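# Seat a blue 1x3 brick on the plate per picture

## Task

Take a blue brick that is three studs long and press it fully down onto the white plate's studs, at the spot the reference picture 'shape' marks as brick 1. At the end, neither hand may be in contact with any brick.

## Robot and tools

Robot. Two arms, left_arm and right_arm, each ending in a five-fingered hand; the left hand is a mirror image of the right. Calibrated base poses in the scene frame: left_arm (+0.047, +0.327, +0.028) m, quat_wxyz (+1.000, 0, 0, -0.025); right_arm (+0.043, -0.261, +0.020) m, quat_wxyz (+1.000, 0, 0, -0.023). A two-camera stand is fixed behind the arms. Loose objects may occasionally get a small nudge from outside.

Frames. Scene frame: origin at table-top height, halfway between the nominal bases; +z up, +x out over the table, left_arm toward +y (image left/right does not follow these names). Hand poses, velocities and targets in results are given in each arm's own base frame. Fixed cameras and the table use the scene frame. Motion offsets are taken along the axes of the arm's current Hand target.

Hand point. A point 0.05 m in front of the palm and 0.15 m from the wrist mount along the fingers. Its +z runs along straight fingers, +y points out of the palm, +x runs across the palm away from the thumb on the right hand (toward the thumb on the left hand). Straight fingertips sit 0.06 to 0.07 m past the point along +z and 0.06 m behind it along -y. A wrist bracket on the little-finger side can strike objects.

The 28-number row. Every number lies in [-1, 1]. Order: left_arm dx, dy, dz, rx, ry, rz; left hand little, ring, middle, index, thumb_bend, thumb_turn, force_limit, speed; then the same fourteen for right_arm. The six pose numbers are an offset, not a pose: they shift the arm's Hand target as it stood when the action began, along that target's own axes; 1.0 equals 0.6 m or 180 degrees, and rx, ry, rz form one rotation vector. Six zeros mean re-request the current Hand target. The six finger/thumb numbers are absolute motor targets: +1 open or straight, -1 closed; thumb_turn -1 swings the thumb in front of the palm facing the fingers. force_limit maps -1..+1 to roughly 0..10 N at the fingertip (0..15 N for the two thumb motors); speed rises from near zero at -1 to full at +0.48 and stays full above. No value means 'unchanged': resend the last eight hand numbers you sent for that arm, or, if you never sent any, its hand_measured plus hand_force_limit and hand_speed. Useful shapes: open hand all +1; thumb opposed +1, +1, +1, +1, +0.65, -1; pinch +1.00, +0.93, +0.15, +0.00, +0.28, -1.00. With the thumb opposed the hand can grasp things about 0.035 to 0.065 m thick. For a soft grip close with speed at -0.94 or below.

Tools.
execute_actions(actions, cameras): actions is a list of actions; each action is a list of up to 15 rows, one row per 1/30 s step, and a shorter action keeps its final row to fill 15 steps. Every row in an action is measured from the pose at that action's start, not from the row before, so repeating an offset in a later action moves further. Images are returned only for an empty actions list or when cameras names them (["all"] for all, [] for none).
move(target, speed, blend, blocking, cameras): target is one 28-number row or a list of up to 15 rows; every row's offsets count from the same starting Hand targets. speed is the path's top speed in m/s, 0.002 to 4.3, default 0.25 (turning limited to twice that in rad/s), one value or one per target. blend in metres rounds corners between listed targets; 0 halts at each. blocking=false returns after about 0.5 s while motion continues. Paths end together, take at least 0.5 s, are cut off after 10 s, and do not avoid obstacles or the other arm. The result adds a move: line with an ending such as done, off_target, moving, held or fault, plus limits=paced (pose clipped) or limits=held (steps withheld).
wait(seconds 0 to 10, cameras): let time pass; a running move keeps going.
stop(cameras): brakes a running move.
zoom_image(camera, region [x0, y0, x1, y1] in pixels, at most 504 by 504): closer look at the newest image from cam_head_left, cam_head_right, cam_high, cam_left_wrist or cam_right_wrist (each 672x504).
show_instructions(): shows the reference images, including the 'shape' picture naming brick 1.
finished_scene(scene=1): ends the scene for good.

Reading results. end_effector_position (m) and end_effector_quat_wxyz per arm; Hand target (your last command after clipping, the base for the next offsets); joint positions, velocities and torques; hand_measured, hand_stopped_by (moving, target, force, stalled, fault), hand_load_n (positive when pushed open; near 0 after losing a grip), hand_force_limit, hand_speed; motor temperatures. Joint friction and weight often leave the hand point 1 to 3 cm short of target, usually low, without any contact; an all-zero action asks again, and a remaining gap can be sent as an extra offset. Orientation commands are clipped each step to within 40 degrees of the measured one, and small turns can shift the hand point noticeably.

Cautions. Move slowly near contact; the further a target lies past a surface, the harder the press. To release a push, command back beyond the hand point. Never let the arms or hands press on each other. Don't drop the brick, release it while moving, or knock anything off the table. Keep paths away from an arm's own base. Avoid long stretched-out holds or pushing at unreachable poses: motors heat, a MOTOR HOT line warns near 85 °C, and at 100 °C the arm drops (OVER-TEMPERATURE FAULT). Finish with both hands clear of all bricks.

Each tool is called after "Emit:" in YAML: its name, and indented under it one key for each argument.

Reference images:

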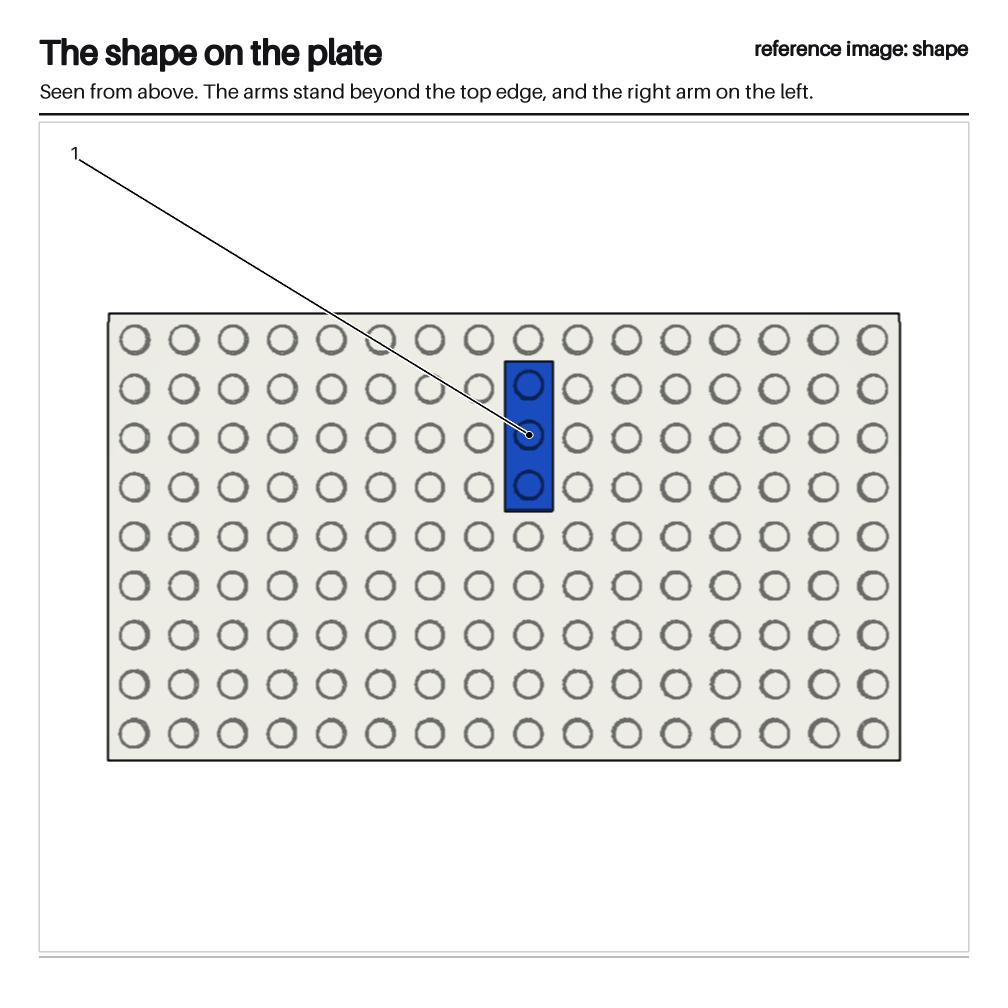

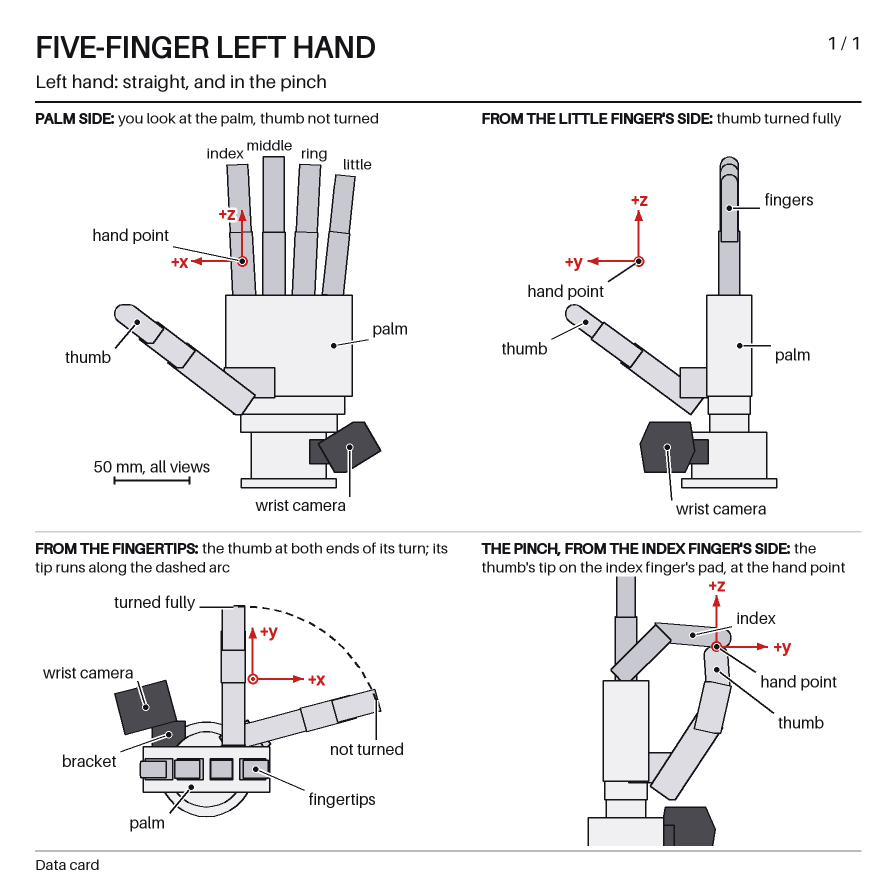

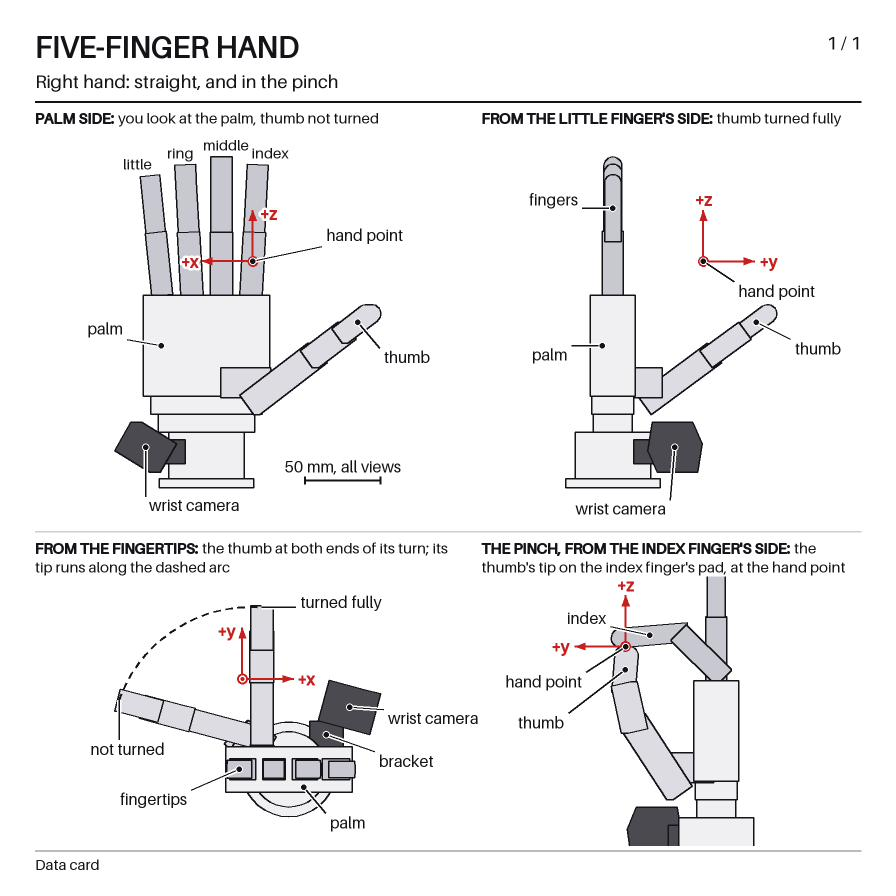

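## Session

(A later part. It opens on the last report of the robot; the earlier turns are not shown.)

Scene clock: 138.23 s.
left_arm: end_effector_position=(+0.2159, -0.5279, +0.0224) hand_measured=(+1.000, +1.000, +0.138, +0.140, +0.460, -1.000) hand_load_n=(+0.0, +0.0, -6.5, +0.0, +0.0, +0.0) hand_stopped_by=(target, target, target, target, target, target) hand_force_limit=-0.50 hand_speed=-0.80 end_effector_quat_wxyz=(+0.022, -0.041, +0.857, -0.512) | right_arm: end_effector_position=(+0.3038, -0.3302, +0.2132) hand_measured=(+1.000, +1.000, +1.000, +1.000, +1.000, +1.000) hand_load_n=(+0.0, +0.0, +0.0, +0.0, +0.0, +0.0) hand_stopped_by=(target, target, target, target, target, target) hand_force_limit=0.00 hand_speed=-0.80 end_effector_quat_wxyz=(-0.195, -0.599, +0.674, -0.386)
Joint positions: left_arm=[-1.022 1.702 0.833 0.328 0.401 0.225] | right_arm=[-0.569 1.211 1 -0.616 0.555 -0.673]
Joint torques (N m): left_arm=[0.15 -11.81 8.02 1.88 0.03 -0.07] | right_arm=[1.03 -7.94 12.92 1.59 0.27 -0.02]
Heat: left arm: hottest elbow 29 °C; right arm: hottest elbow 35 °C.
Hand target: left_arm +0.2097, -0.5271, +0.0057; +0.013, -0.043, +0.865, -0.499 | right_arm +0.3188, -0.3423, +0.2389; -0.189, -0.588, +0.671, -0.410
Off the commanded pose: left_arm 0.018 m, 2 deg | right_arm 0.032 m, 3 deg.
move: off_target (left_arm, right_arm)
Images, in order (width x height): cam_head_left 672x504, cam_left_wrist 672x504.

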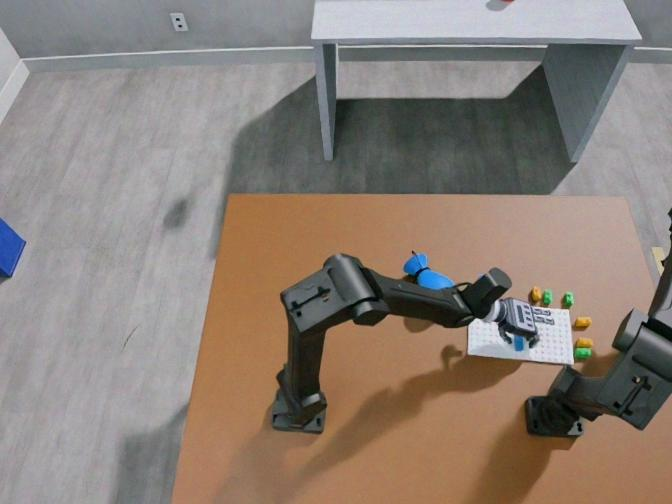

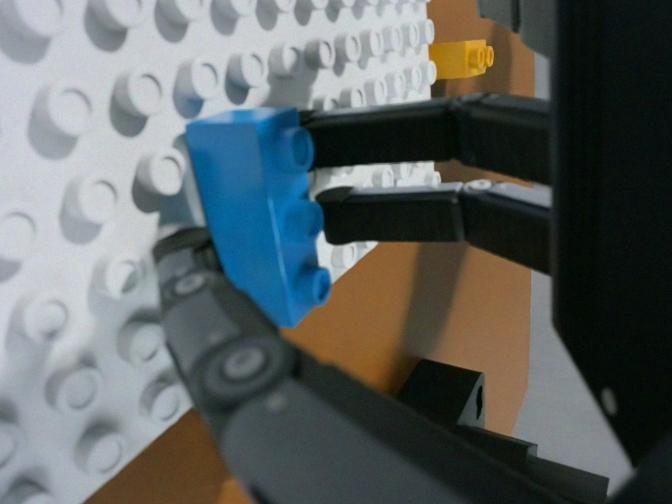

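Emit:
move:
  target: [-0.0034,-0.1048,-0.0485,0,0,0,1,1,0.14,0.14,0.46,-1,-0.5,-0.8,0,0,0,0,0,0,1,1,1,1,1,1,0,-0.8]
  speed: 0.08
  cameras: ["cam_head_left","cam_head_right","cam_left_wrist"]

Emit:
zoom_image:
  camera: "cam_left_wrist"
  region: [0, 40, 340, 420]

Emit:
zoom_image:
  camera: "cam_head_left"
  region: [500, 320, 540, 360]

Scene clock: 140.47 s.
left_arm: end_effector_position=(+0.2083, -0.5179, +0.0560) hand_measured=(+1.000, +1.000, +0.140, +0.140, +0.460, -1.000) hand_load_n=(+0.0, +0.0, +0.0, +0.0, +0.0, +0.0) hand_stopped_by=(target, target, target, target, target, target) hand_force_limit=-0.50 hand_speed=-0.80 end_effector_quat_wxyz=(+0.008, -0.049, +0.873, -0.486) | right_arm: end_effector_position=(+0.3038, -0.3302, +0.2132) hand_measured=(+1.000, +1.000, +1.000, +1.000, +1.000, +1.000) hand_load_n=(+0.0, +0.0, +0.0, +0.0, +0.0, +0.0) hand_stopped_by=(target, target, target, target, target, target) hand_force_limit=0.00 hand_speed=-0.80 end_effector_quat_wxyz=(-0.195, -0.599, +0.674, -0.386)
Joint positions: left_arm=[-1.024 1.604 0.871 0.124 0.399 0.225] | right_arm=[-0.569 1.211 1 -0.616 0.555 -0.673]
Joint torques (N m): left_arm=[0.85 -14.68 12.33 1.42 0.17 0.06] | right_arm=[1.14 -7.94 12.88 1.59 0.29 -0.04]
Heat: left arm: hottest elbow 29 °C; right arm: hottest elbow 35 °C.
Hand target: left_arm +0.2136, -0.5333, +0.0748; +0.013, -0.043, +0.865, -0.499 | right_arm +0.3188, -0.3423, +0.2389; -0.189, -0.588, +0.671, -0.410
Off the commanded pose: left_arm 0.025 m, 2 deg | right_arm 0.032 m, 3 deg.
move: off_target (left_arm, right_arm)
Images, in order (width x height): cam_head_left 672x504, cam_head_right 672x504, cam_left_wrist 672x504.

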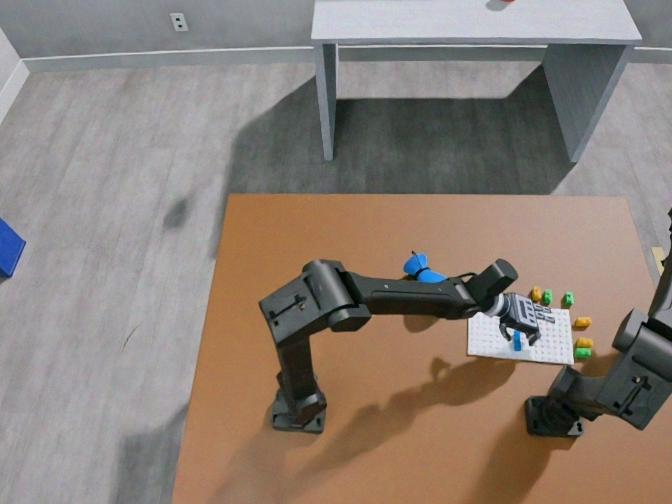

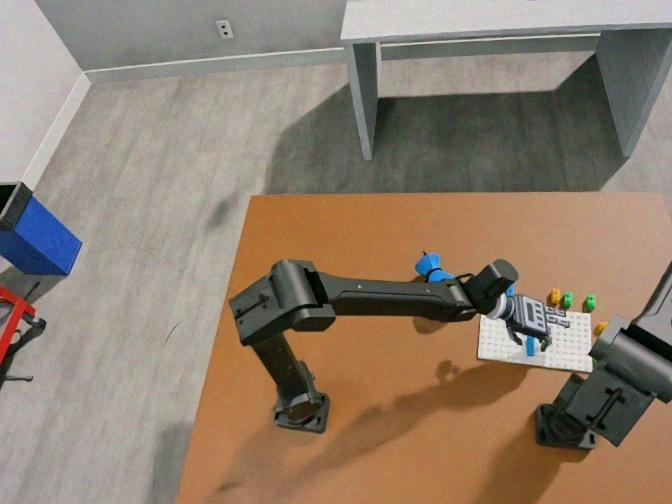

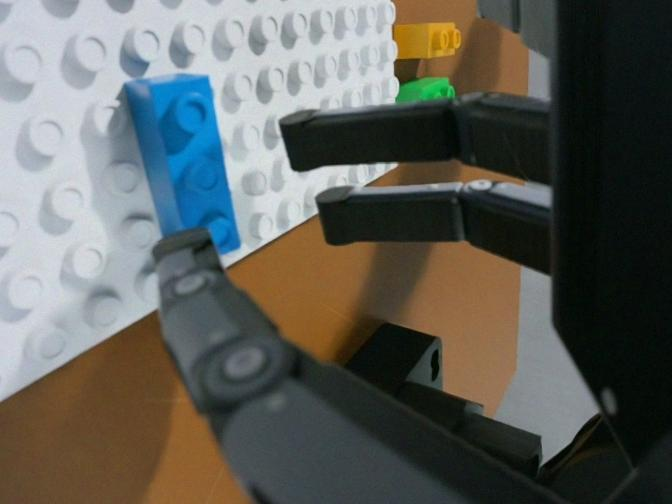

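Scaled by 1.326 from the camera's 672x504 image, which has a finer 960x720 frame.

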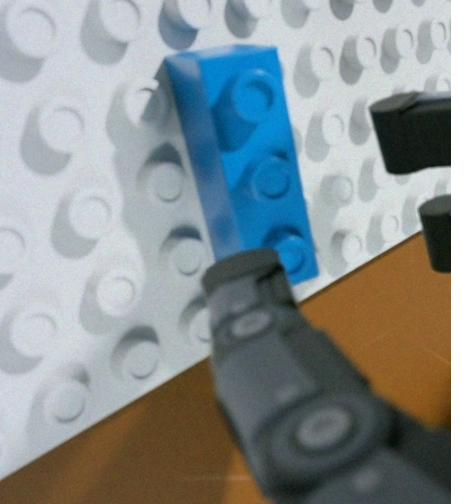

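Scaled by 12.600 from the camera's 672x504 image, which has a finer 960x720 frame.

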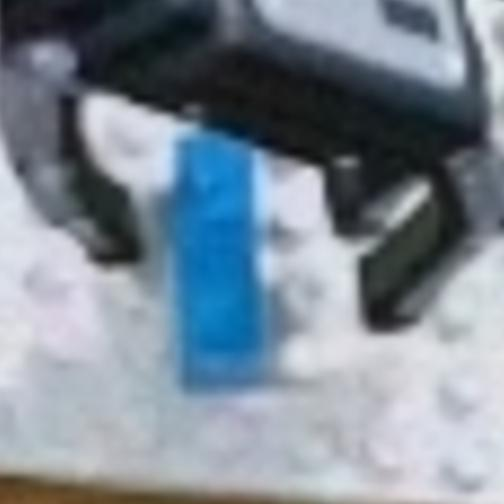

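Emit:
execute_actions:
  actions: []
  cameras: ["cam_left_wrist", "cam_head_left"]

Emit:
zoom_image:
  camera: "cam_left_wrist"
  region: [60, 40, 310, 320]

Emit:
zoom_image:
  camera: "cam_head_left"
  region: [500, 320, 540, 360]

Scene clock: 141.80 s.
left_arm: end_effector_position=(+0.2083, -0.5178, +0.0559) hand_measured=(+1.000, +1.000, +0.140, +0.140, +0.460, -1.000) hand_load_n=(+0.0, -0.5, +0.0, +0.0, +0.0, +0.0) hand_stopped_by=(target, target, target, target, target, target) hand_force_limit=-0.50 hand_speed=-0.80 end_effector_quat_wxyz=(+0.008, -0.049, +0.873, -0.486) | right_arm: end_effector_position=(+0.3038, -0.3302, +0.2132) hand_measured=(+1.000, +1.000, +1.000, +1.000, +1.000, +1.000) hand_load_n=(+0.0, +0.0, +0.0, +0.5, +0.0, -0.5) hand_stopped_by=(target, target, target, target, target, target) hand_force_limit=0.00 hand_speed=-0.80 end_effector_quat_wxyz=(-0.195, -0.599, +0.674, -0.386)
Joint positions: left_arm=[-1.024 1.604 0.871 0.123 0.399 0.225] | right_arm=[-0.569 1.211 1 -0.616 0.555 -0.673]
Joint velocities: within noise
Joint torques (N m): left_arm=[1.85 -14.1 12.38 1.66 0.15 -0.05] | right_arm=[1.03 -7.88 12.92 1.59 0.28 -0.03]
Motor temperatures (°C): left_arm=[19 20 29 21 18 20] | right_arm=[27 23 35 19 21 18]
Heat: left arm: hottest elbow 29 °C; right arm: hottest elbow 35 °C.
Hand target: left_arm +0.2136, -0.5332, +0.0747; +0.013, -0.043, +0.865, -0.499 | right_arm +0.3188, -0.3423, +0.2389; -0.189, -0.588, +0.671, -0.410
Off the commanded pose: left_arm 0.025 m, 2 deg | right_arm 0.032 m, 3 deg.
Images, in order (width x height): cam_head_left 672x504, cam_left_wrist 672x504.

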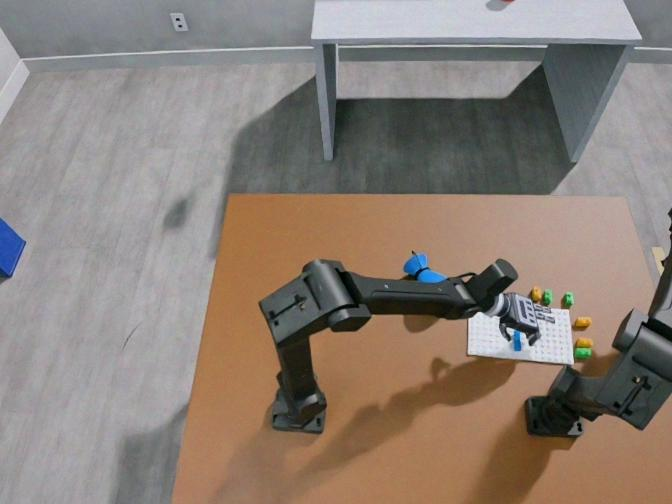

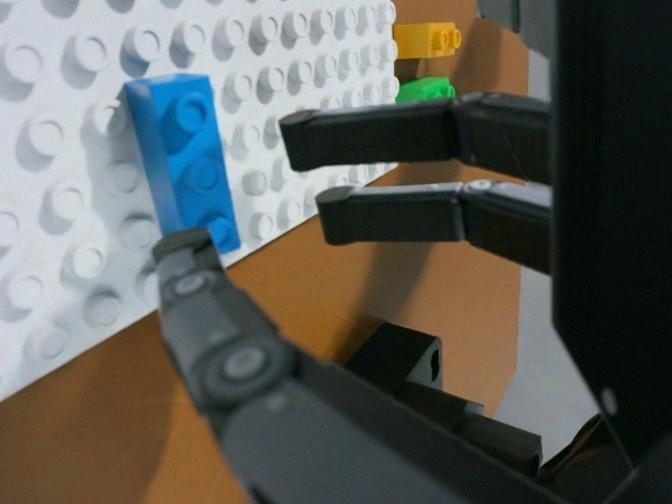

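Scaled by 1.800 from the camera's 672x504 image, which has a finer 960x720 frame.

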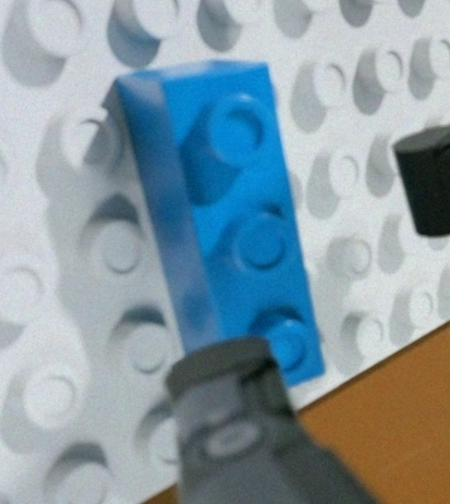

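Scaled by 12.600 from the camera's 672x504 image, which has a finer 960x720 frame.

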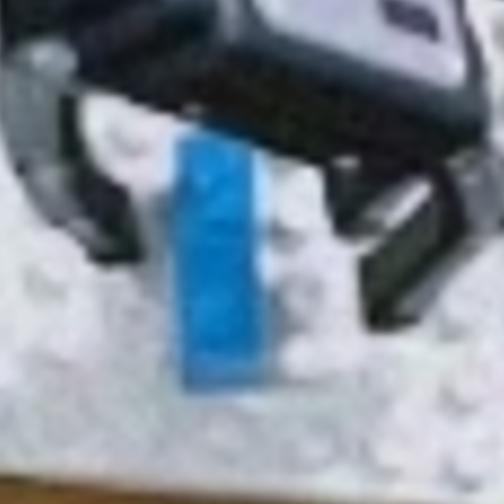

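Emit:
zoom_image:
  camera: "cam_left_wrist"
  region: [0, 0, 140, 140]

Emit:
zoom_image:
  camera: "cam_left_wrist"
  region: [60, 100, 200, 240]

Emit:
zoom_image:
  camera: "cam_left_wrist"
  region: [150, 40, 290, 180]

Emit:
zoom_image:
  camera: "cam_left_wrist"
  region: [150, 140, 290, 280]

Emit:
zoom_image:
  camera: "cam_left_wrist"
  region: [0, 220, 140, 360]

Scaled by 3.600 from the camera's 672x504 image, which has a finer 960x720 frame.

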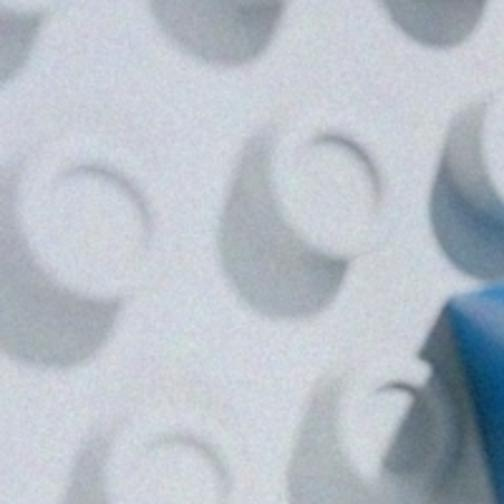

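Scaled by 3.600 from the camera's 672x504 image, which has a finer 960x720 frame.

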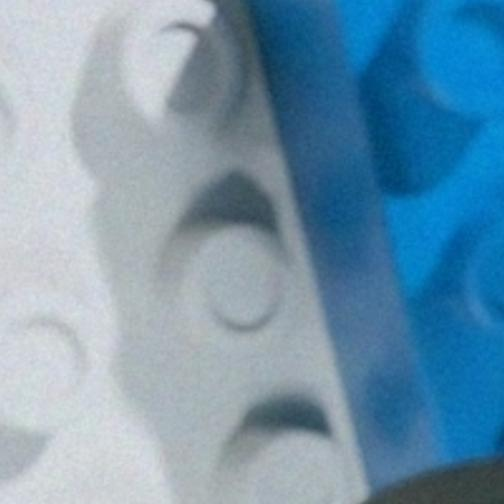

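Scaled by 3.600 from the camera's 672x504 image, which has a finer 960x720 frame.

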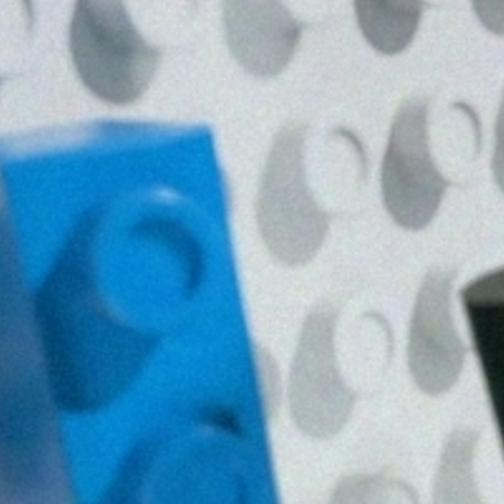

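Scaled by 3.600 from the camera's 672x504 image, which has a finer 960x720 frame.

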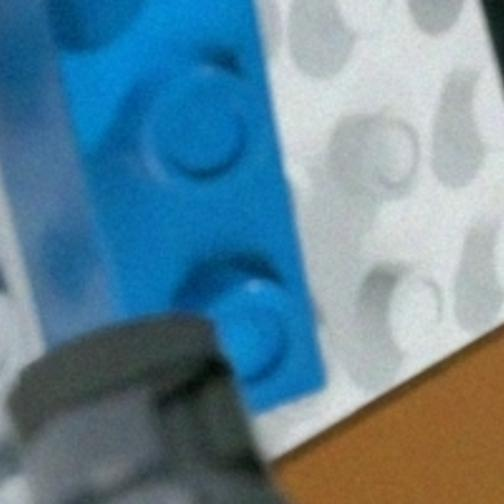

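Scaled by 3.600 from the camera's 672x504 image, which has a finer 960x720 frame.

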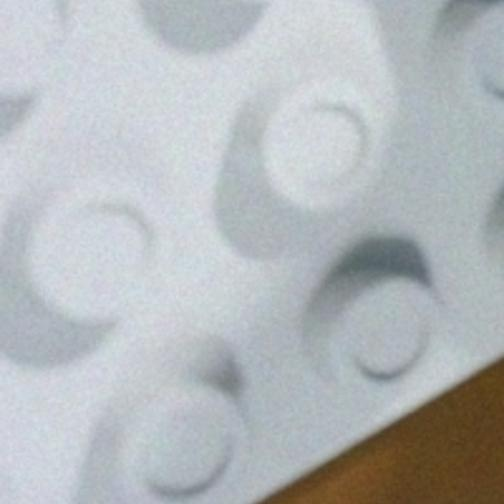

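Emit:
execute_actions:
  actions: []
  cameras: ["all"]

Emit:
zoom_image:
  camera: "cam_head_right"
  region: [460, 280, 580, 400]

Emit:
zoom_image:
  camera: "cam_head_left"
  region: [505, 330, 530, 355]

Emit:
zoom_image:
  camera: "cam_high"
  region: [340, 200, 480, 340]

Scene clock: 149.90 s.
left_arm: end_effector_position=(+0.2083, -0.5178, +0.0559) hand_measured=(+1.000, +1.000, +0.140, +0.140, +0.460, -1.000) hand_load_n=(+0.0, +0.0, +0.0, +0.0, +0.0, +0.0) hand_stopped_by=(target, target, target, target, target, target) hand_force_limit=-0.50 hand_speed=-0.80 end_effector_quat_wxyz=(+0.008, -0.049, +0.873, -0.486) | right_arm: end_effector_position=(+0.3038, -0.3302, +0.2132) hand_measured=(+1.000, +1.000, +1.000, +1.000, +1.000, +1.000) hand_load_n=(+0.0, +0.5, +0.0, +0.0, +0.0, +0.0) hand_stopped_by=(target, target, target, target, target, target) hand_force_limit=0.00 hand_speed=-0.80 end_effector_quat_wxyz=(-0.195, -0.599, +0.674, -0.386)
Joint positions: left_arm=[-1.024 1.604 0.871 0.123 0.399 0.225] | right_arm=[-0.569 1.211 1 -0.616 0.555 -0.673]
Joint velocities: within noise
Joint torques (N m): left_arm=[1.38 -14.68 12.26 1.47 0.26 0.03] | right_arm=[1.03 -7.88 12.92 1.65 0.27 -0.03]
Motor temperatures (°C): left_arm=[19 20 31 21 18 20] | right_arm=[27 23 35 19 21 18]
Heat: left arm: hottest elbow 31 °C; right arm: hottest elbow 35 °C.
Hand target: left_arm +0.2136, -0.5332, +0.0747; +0.013, -0.043, +0.865, -0.499 | right_arm +0.3188, -0.3423, +0.2389; -0.189, -0.588, +0.671, -0.410
Off the commanded pose: left_arm 0.025 m, 2 deg | right_arm 0.032 m, 3 deg.

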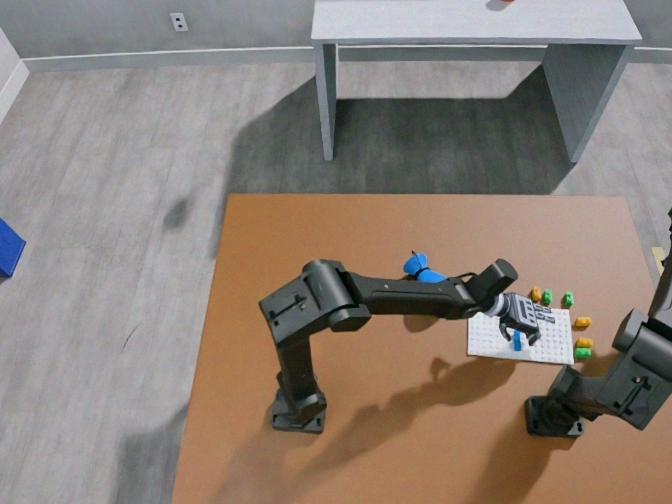

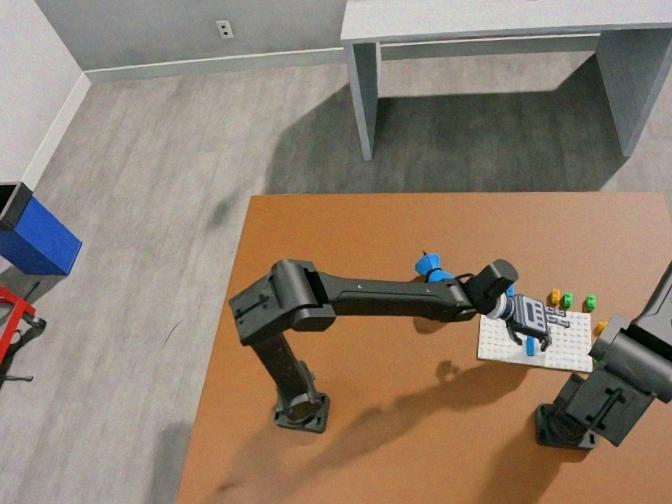

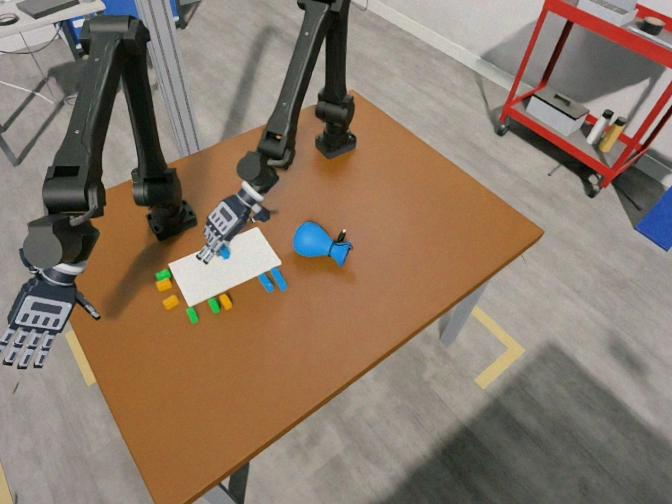

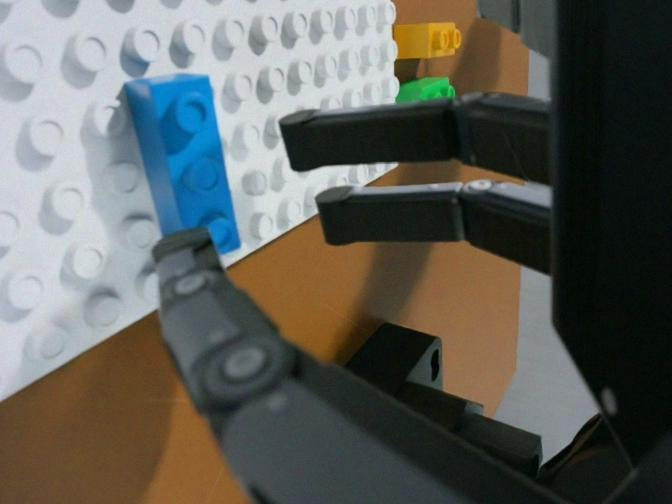

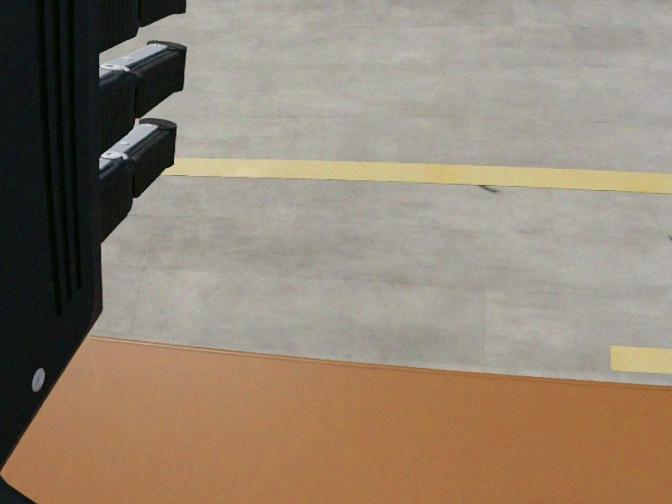

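Scaled by 4.200 from the camera's 672x504 image, which has a finer 960x720 frame.

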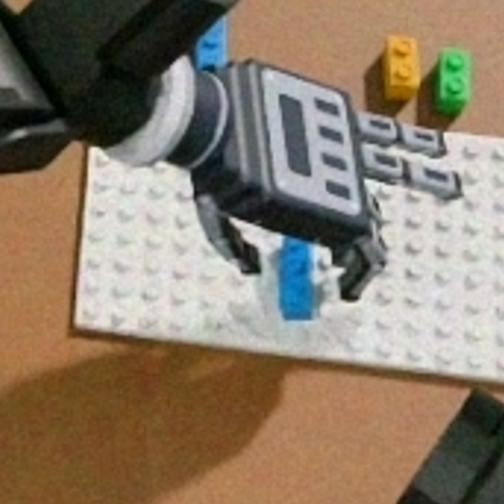

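Scaled by 20.160 from the camera's 672x504 image, which has a finer 960x720 frame.

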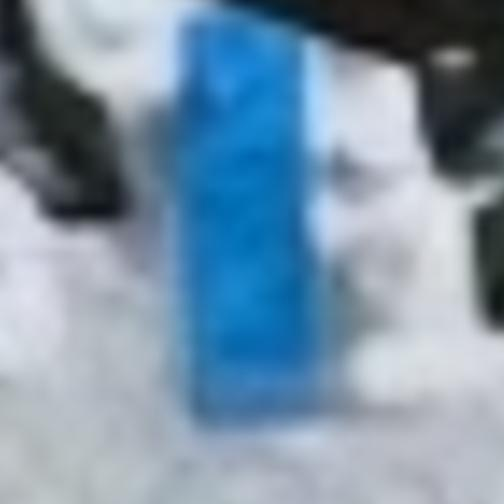

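Scaled by 3.600 from the camera's 672x504 image, which has a finer 960x720 frame.

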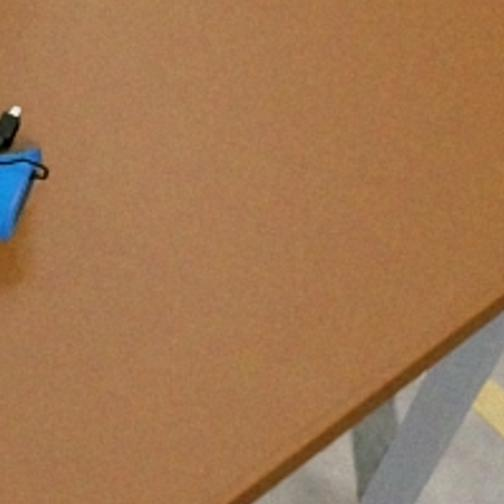

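Emit:
move:
  target: [0.0019, -0.0792, -0.0458, 0, 0, 0, 1, 1, 0.14, 0.14, 0.46, -1, -0.5, -0.8, 0, 0, 0, 0, 0, 0, 1, 1, 1, 1, 1, 1, 0, -0.8]
  speed: 0.12
  cameras: ["cam_left_wrist", "cam_head_left"]

Scene clock: 155.53 s.
left_arm: end_effector_position=(+0.2090, -0.5191, +0.1110) hand_measured=(+1.000, +1.000, +0.140, +0.140, +0.460, -1.000) hand_load_n=(+0.0, +0.0, +0.0, -0.5, +0.0, +0.0) hand_stopped_by=(target, target, target, target, target, target) hand_force_limit=-0.50 hand_speed=-0.80 end_effector_quat_wxyz=(+0.008, -0.048, +0.872, -0.487) | right_arm: end_effector_position=(+0.3038, -0.3302, +0.2132) hand_measured=(+1.000, +1.000, +1.000, +1.000, +1.000, +1.000) hand_load_n=(+0.0, +0.0, +0.0, +0.0, +0.0, +0.0) hand_stopped_by=(target, target, target, target, target, target) hand_force_limit=0.00 hand_speed=-0.80 end_effector_quat_wxyz=(-0.195, -0.599, +0.674, -0.386)
Joint positions: left_arm=[-1.024 1.508 0.935 -0.034 0.399 0.225] | right_arm=[-0.569 1.211 1 -0.616 0.555 -0.673]
Joint torques (N m): left_arm=[0.56 -13.63 13.68 1.78 0.18 -0.02] | right_arm=[1.14 -8 12.9 1.58 0.29 -0.03]
Heat: left arm: hottest elbow 31 °C; right arm: hottest elbow 35 °C.
Hand target: left_arm +0.2135, -0.5332, +0.1295; +0.013, -0.043, +0.865, -0.499 | right_arm +0.3188, -0.3423, +0.2389; -0.189, -0.588, +0.671, -0.410
Off the commanded pose: left_arm 0.024 m, 2 deg | right_arm 0.032 m, 3 deg.
move: off_target (left_arm, right_arm)
Images, in order (width x height): cam_head_left 672x504, cam_left_wrist 672x504.

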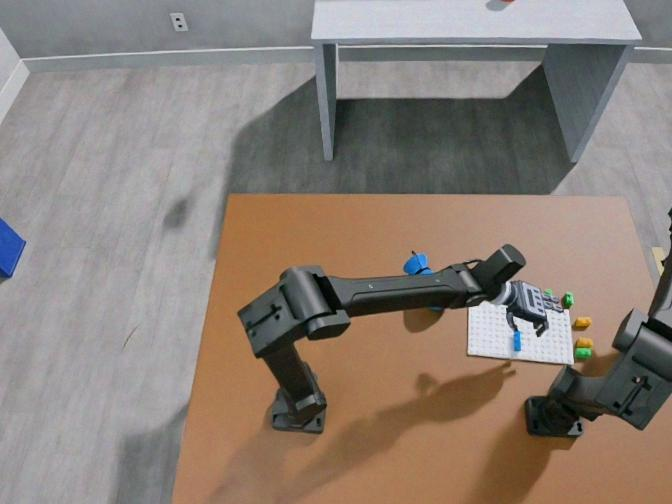

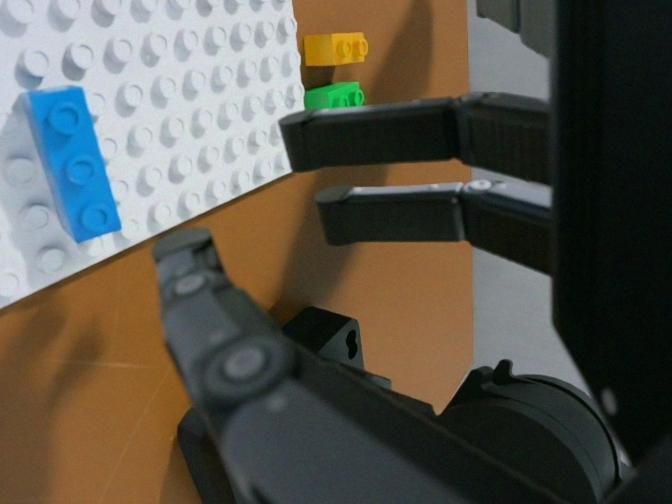

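Emit:
zoom_image:
  camera: "cam_left_wrist"
  region: [0, 40, 168, 208]

Emit:
zoom_image:
  camera: "cam_left_wrist"
  region: [0, 130, 168, 298]

Emit:
zoom_image:
  camera: "cam_left_wrist"
  region: [90, 40, 258, 208]

Emit:
zoom_image:
  camera: "cam_head_left"
  region: [500, 320, 540, 360]

Scaled by 3.000 from the camera's 672x504 image, which has a finer 960x720 frame.

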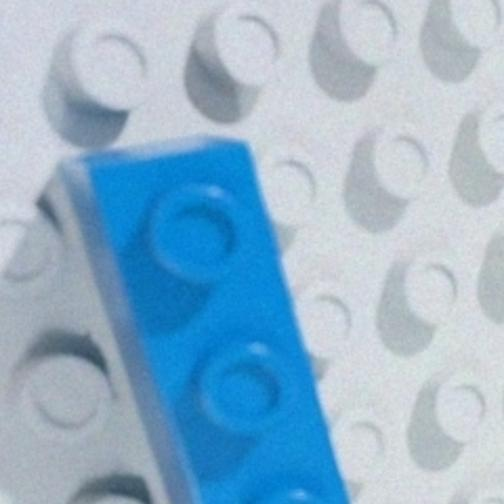

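Scaled by 3.000 from the camera's 672x504 image, which has a finer 960x720 frame.

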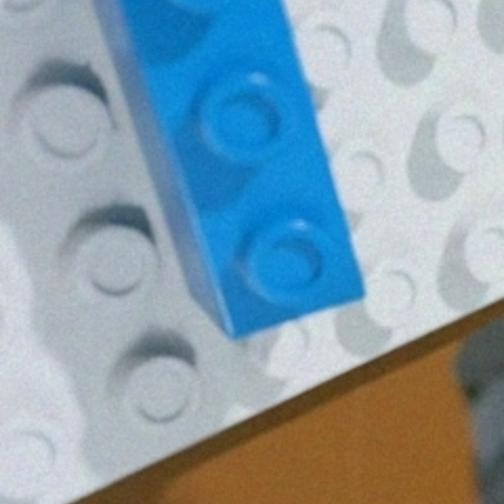

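Scaled by 3.000 from the camera's 672x504 image, which has a finer 960x720 frame.

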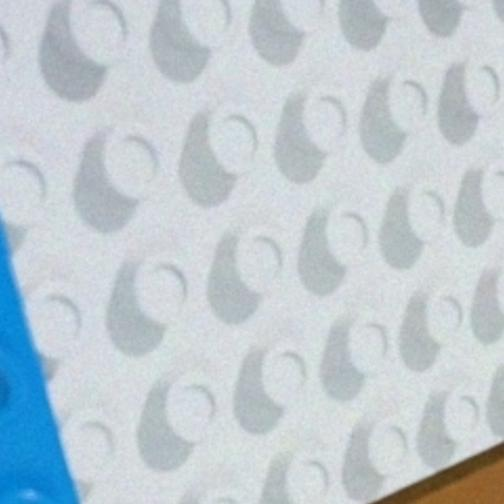

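Scaled by 12.600 from the camera's 672x504 image, which has a finer 960x720 frame.

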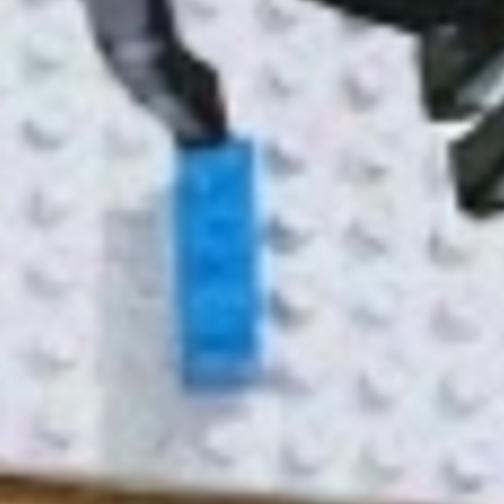

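Emit:
zoom_image:
  camera: "cam_left_wrist"
  region: [10, 70, 94, 154]

Emit:
zoom_image:
  camera: "cam_left_wrist"
  region: [50, 180, 134, 264]

Scaled by 6.000 from the camera's 672x504 image, which has a finer 960x720 frame.

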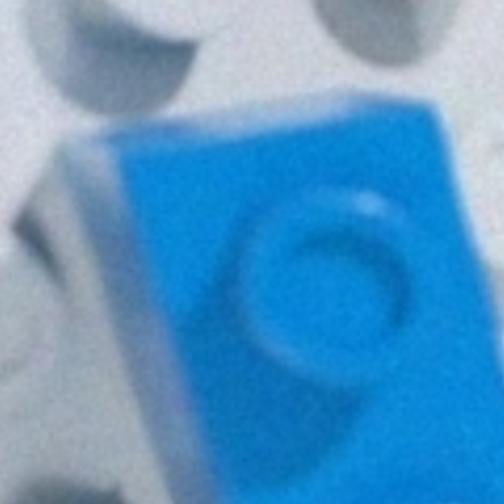

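Scaled by 6.000 from the camera's 672x504 image, which has a finer 960x720 frame.

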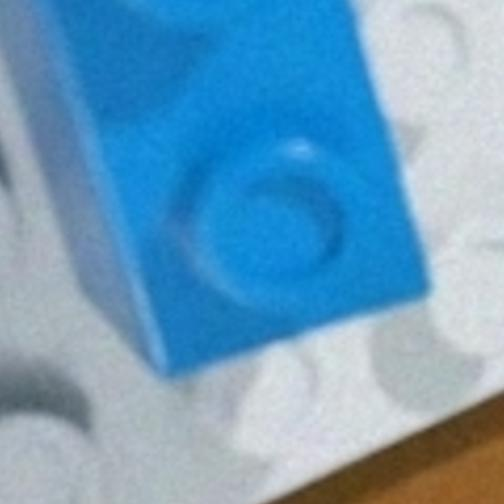

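Emit:
move:
  target: [-0.0053, 0.1059, -0.0832, 0, 0, 0, 1, 1, 1, 0.94, 1, 1, -0.5, 0.2, 0, 0, 0, 0, 0, 0, 1, 1, 1, 1, 1, 1, 0, -0.8]
  speed: 0.15
  cameras: ["cam_left_wrist", "cam_head_left"]

Emit:
zoom_image:
  camera: "cam_head_left"
  region: [480, 300, 550, 370]

Scene clock: 169.03 s.
left_arm: end_effector_position=(+0.2066, -0.4607, +0.0966) hand_measured=(+1.000, +1.000, +1.000, +0.940, +1.000, +1.000) hand_load_n=(+0.0, +0.0, +0.0, +0.0, +0.0, +0.0) hand_stopped_by=(target, target, target, target, target, target) hand_force_limit=-0.50 hand_speed=0.20 end_effector_quat_wxyz=(+0.005, -0.051, +0.868, -0.493) | right_arm: end_effector_position=(+0.3038, -0.3302, +0.2132) hand_measured=(+1.000, +1.000, +1.000, +1.000, +1.000, +1.000) hand_load_n=(+0.0, +0.0, +0.0, +0.0, +0.0, +0.0) hand_stopped_by=(target, target, target, target, target, target) hand_force_limit=0.00 hand_speed=-0.80 end_effector_quat_wxyz=(-0.195, -0.599, +0.674, -0.386)
Joint positions: left_arm=[-0.948 1.409 0.776 0.019 0.47 0.26] | right_arm=[-0.569 1.211 1 -0.616 0.555 -0.673]
Joint torques (N m): left_arm=[1.85 -12.16 8.65 2.28 0.43 0.21] | right_arm=[1.03 -8.06 12.9 1.59 0.28 -0.05]
Heat: left arm: hottest elbow 31 °C; right arm: hottest elbow 36 °C.
Hand target: left_arm +0.2094, -0.4583, +0.0995; +0.013, -0.043, +0.865, -0.499 | right_arm +0.3188, -0.3423, +0.2389; -0.189, -0.588, +0.671, -0.410
Off the commanded pose: left_arm 0.005 m, 1 deg | right_arm 0.032 m, 3 deg.
move: off_target (right_arm)
Images, in order (width x height): cam_head_left 672x504, cam_left_wrist 672x504.

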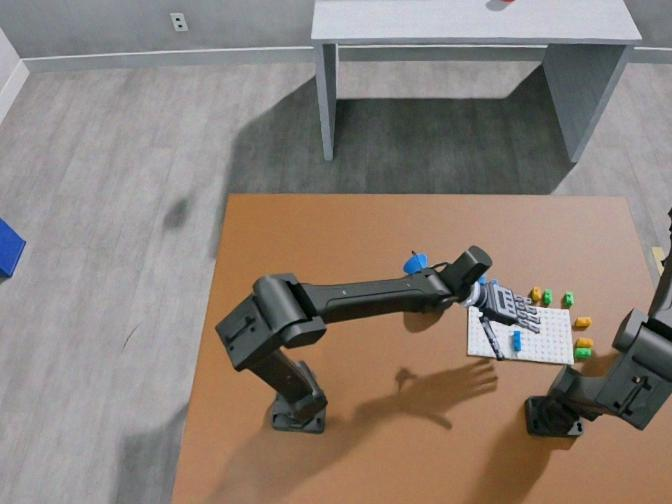

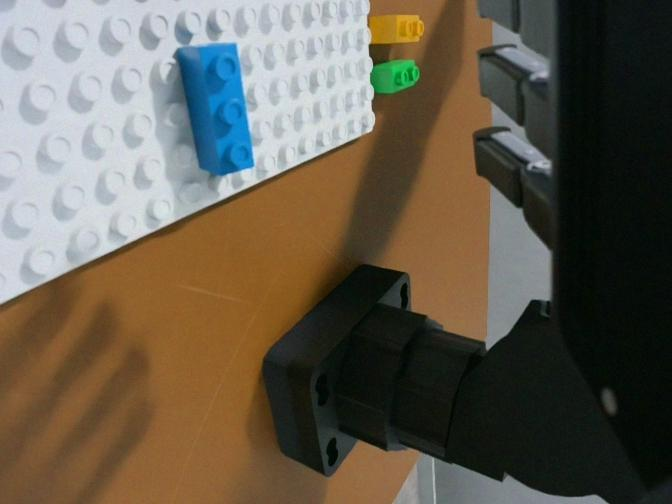

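Scaled by 7.200 from the camera's 672x504 image, which has a finer 960x720 frame.

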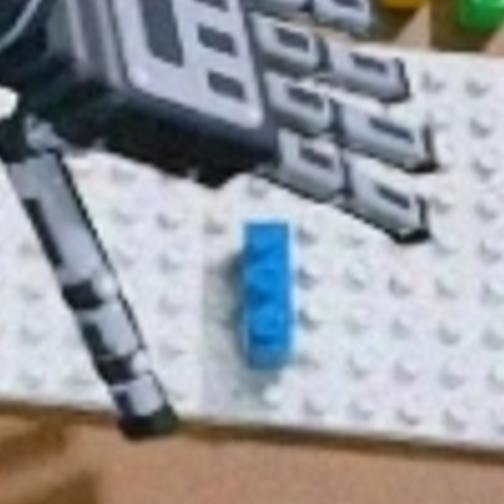

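Emit:
move:
  target: [-0.0134, 0.0878, 0.0307, 0, 0, 0, 1, 1, 1, 0.94, 1, 1, -0.5, 0.2, 0, 0, 0, 0, 0, 0, 1, 1, 1, 1, 1, 1, 0, -0.8]
  speed: 0.12
  cameras: ["cam_left_wrist", "cam_head_left"]

Emit:
zoom_image:
  camera: "cam_head_left"
  region: [480, 300, 550, 370]

Emit:
zoom_image:
  camera: "cam_left_wrist"
  region: [150, 0, 400, 250]

Scene clock: 170.87 s.
left_arm: end_effector_position=(+0.2128, -0.4498, +0.0557) hand_measured=(+1.000, +1.000, +1.000, +0.940, +1.000, +1.000) hand_load_n=(+0.0, +0.0, +0.0, +0.0, +0.0, +0.0) hand_stopped_by=(target, target, target, target, target, target) hand_force_limit=-0.50 hand_speed=0.20 end_effector_quat_wxyz=(+0.012, -0.046, +0.862, -0.504) | right_arm: end_effector_position=(+0.3038, -0.3302, +0.2132) hand_measured=(+1.000, +1.000, +1.000, +1.000, +1.000, +1.000) hand_load_n=(+0.0, +0.0, +0.0, +0.0, +0.0, +0.0) hand_stopped_by=(target, target, target, target, target, target) hand_force_limit=0.00 hand_speed=-0.80 end_effector_quat_wxyz=(-0.195, -0.599, +0.674, -0.386)
Joint positions: left_arm=[-0.918 1.479 0.696 0.192 0.494 0.279] | right_arm=[-0.569 1.211 1 -0.616 0.555 -0.673]
Joint torques (N m): left_arm=[2.37 -9.29 8.09 2.26 0.36 0.17] | right_arm=[1.08 -8.12 12.93 1.61 0.28 -0.03]
Heat: left arm: hottest elbow 31 °C; right arm: hottest elbow 36 °C.
Hand target: left_arm +0.2154, -0.4472, +0.0446; +0.013, -0.043, +0.865, -0.499 | right_arm +0.3188, -0.3423, +0.2389; -0.189, -0.588, +0.671, -0.410
Off the commanded pose: left_arm 0.012 m, 1 deg | right_arm 0.032 m, 3 deg.
move: off_target (left_arm, right_arm)
Images, in order (width x height): cam_head_left 672x504, cam_left_wrist 672x504.

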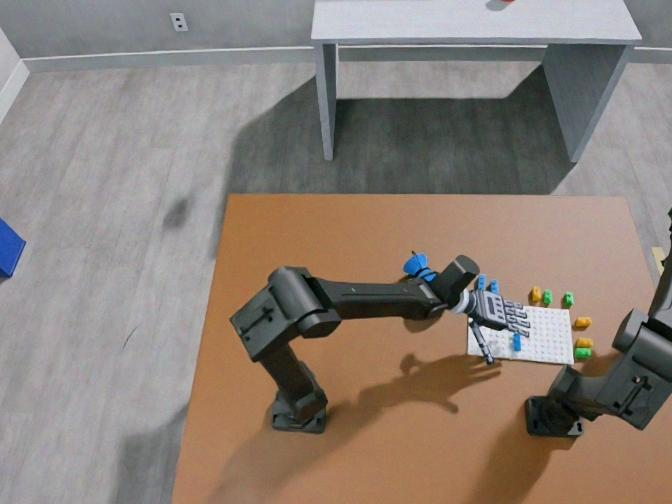

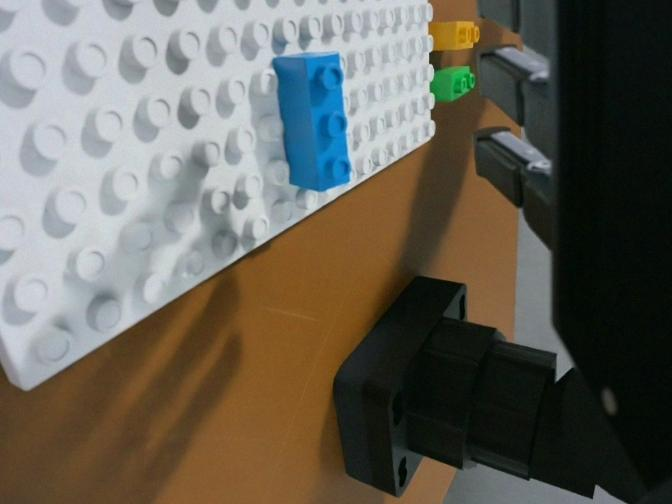

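Scaled by 7.200 from the camera's 672x504 image, which has a finer 960x720 frame.

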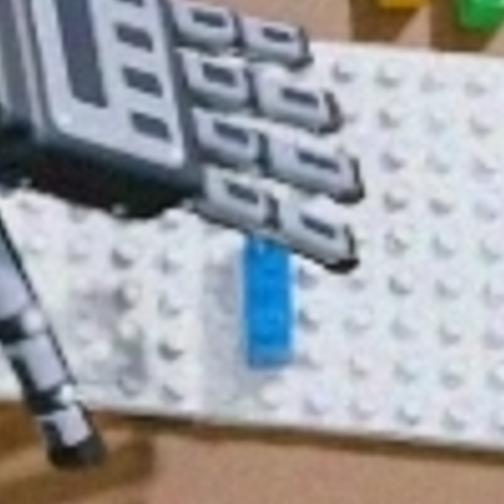

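Scaled by 2.016 from the camera's 672x504 image, which has a finer 960x720 frame.

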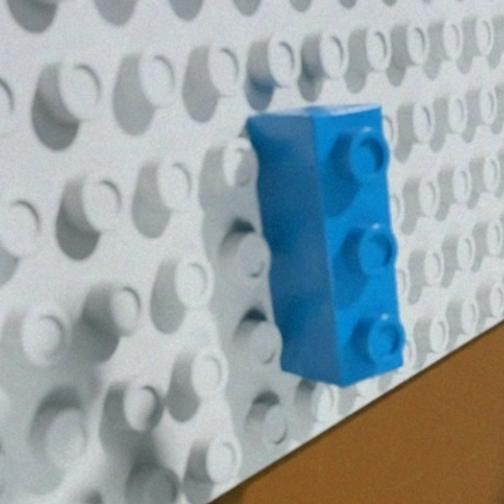

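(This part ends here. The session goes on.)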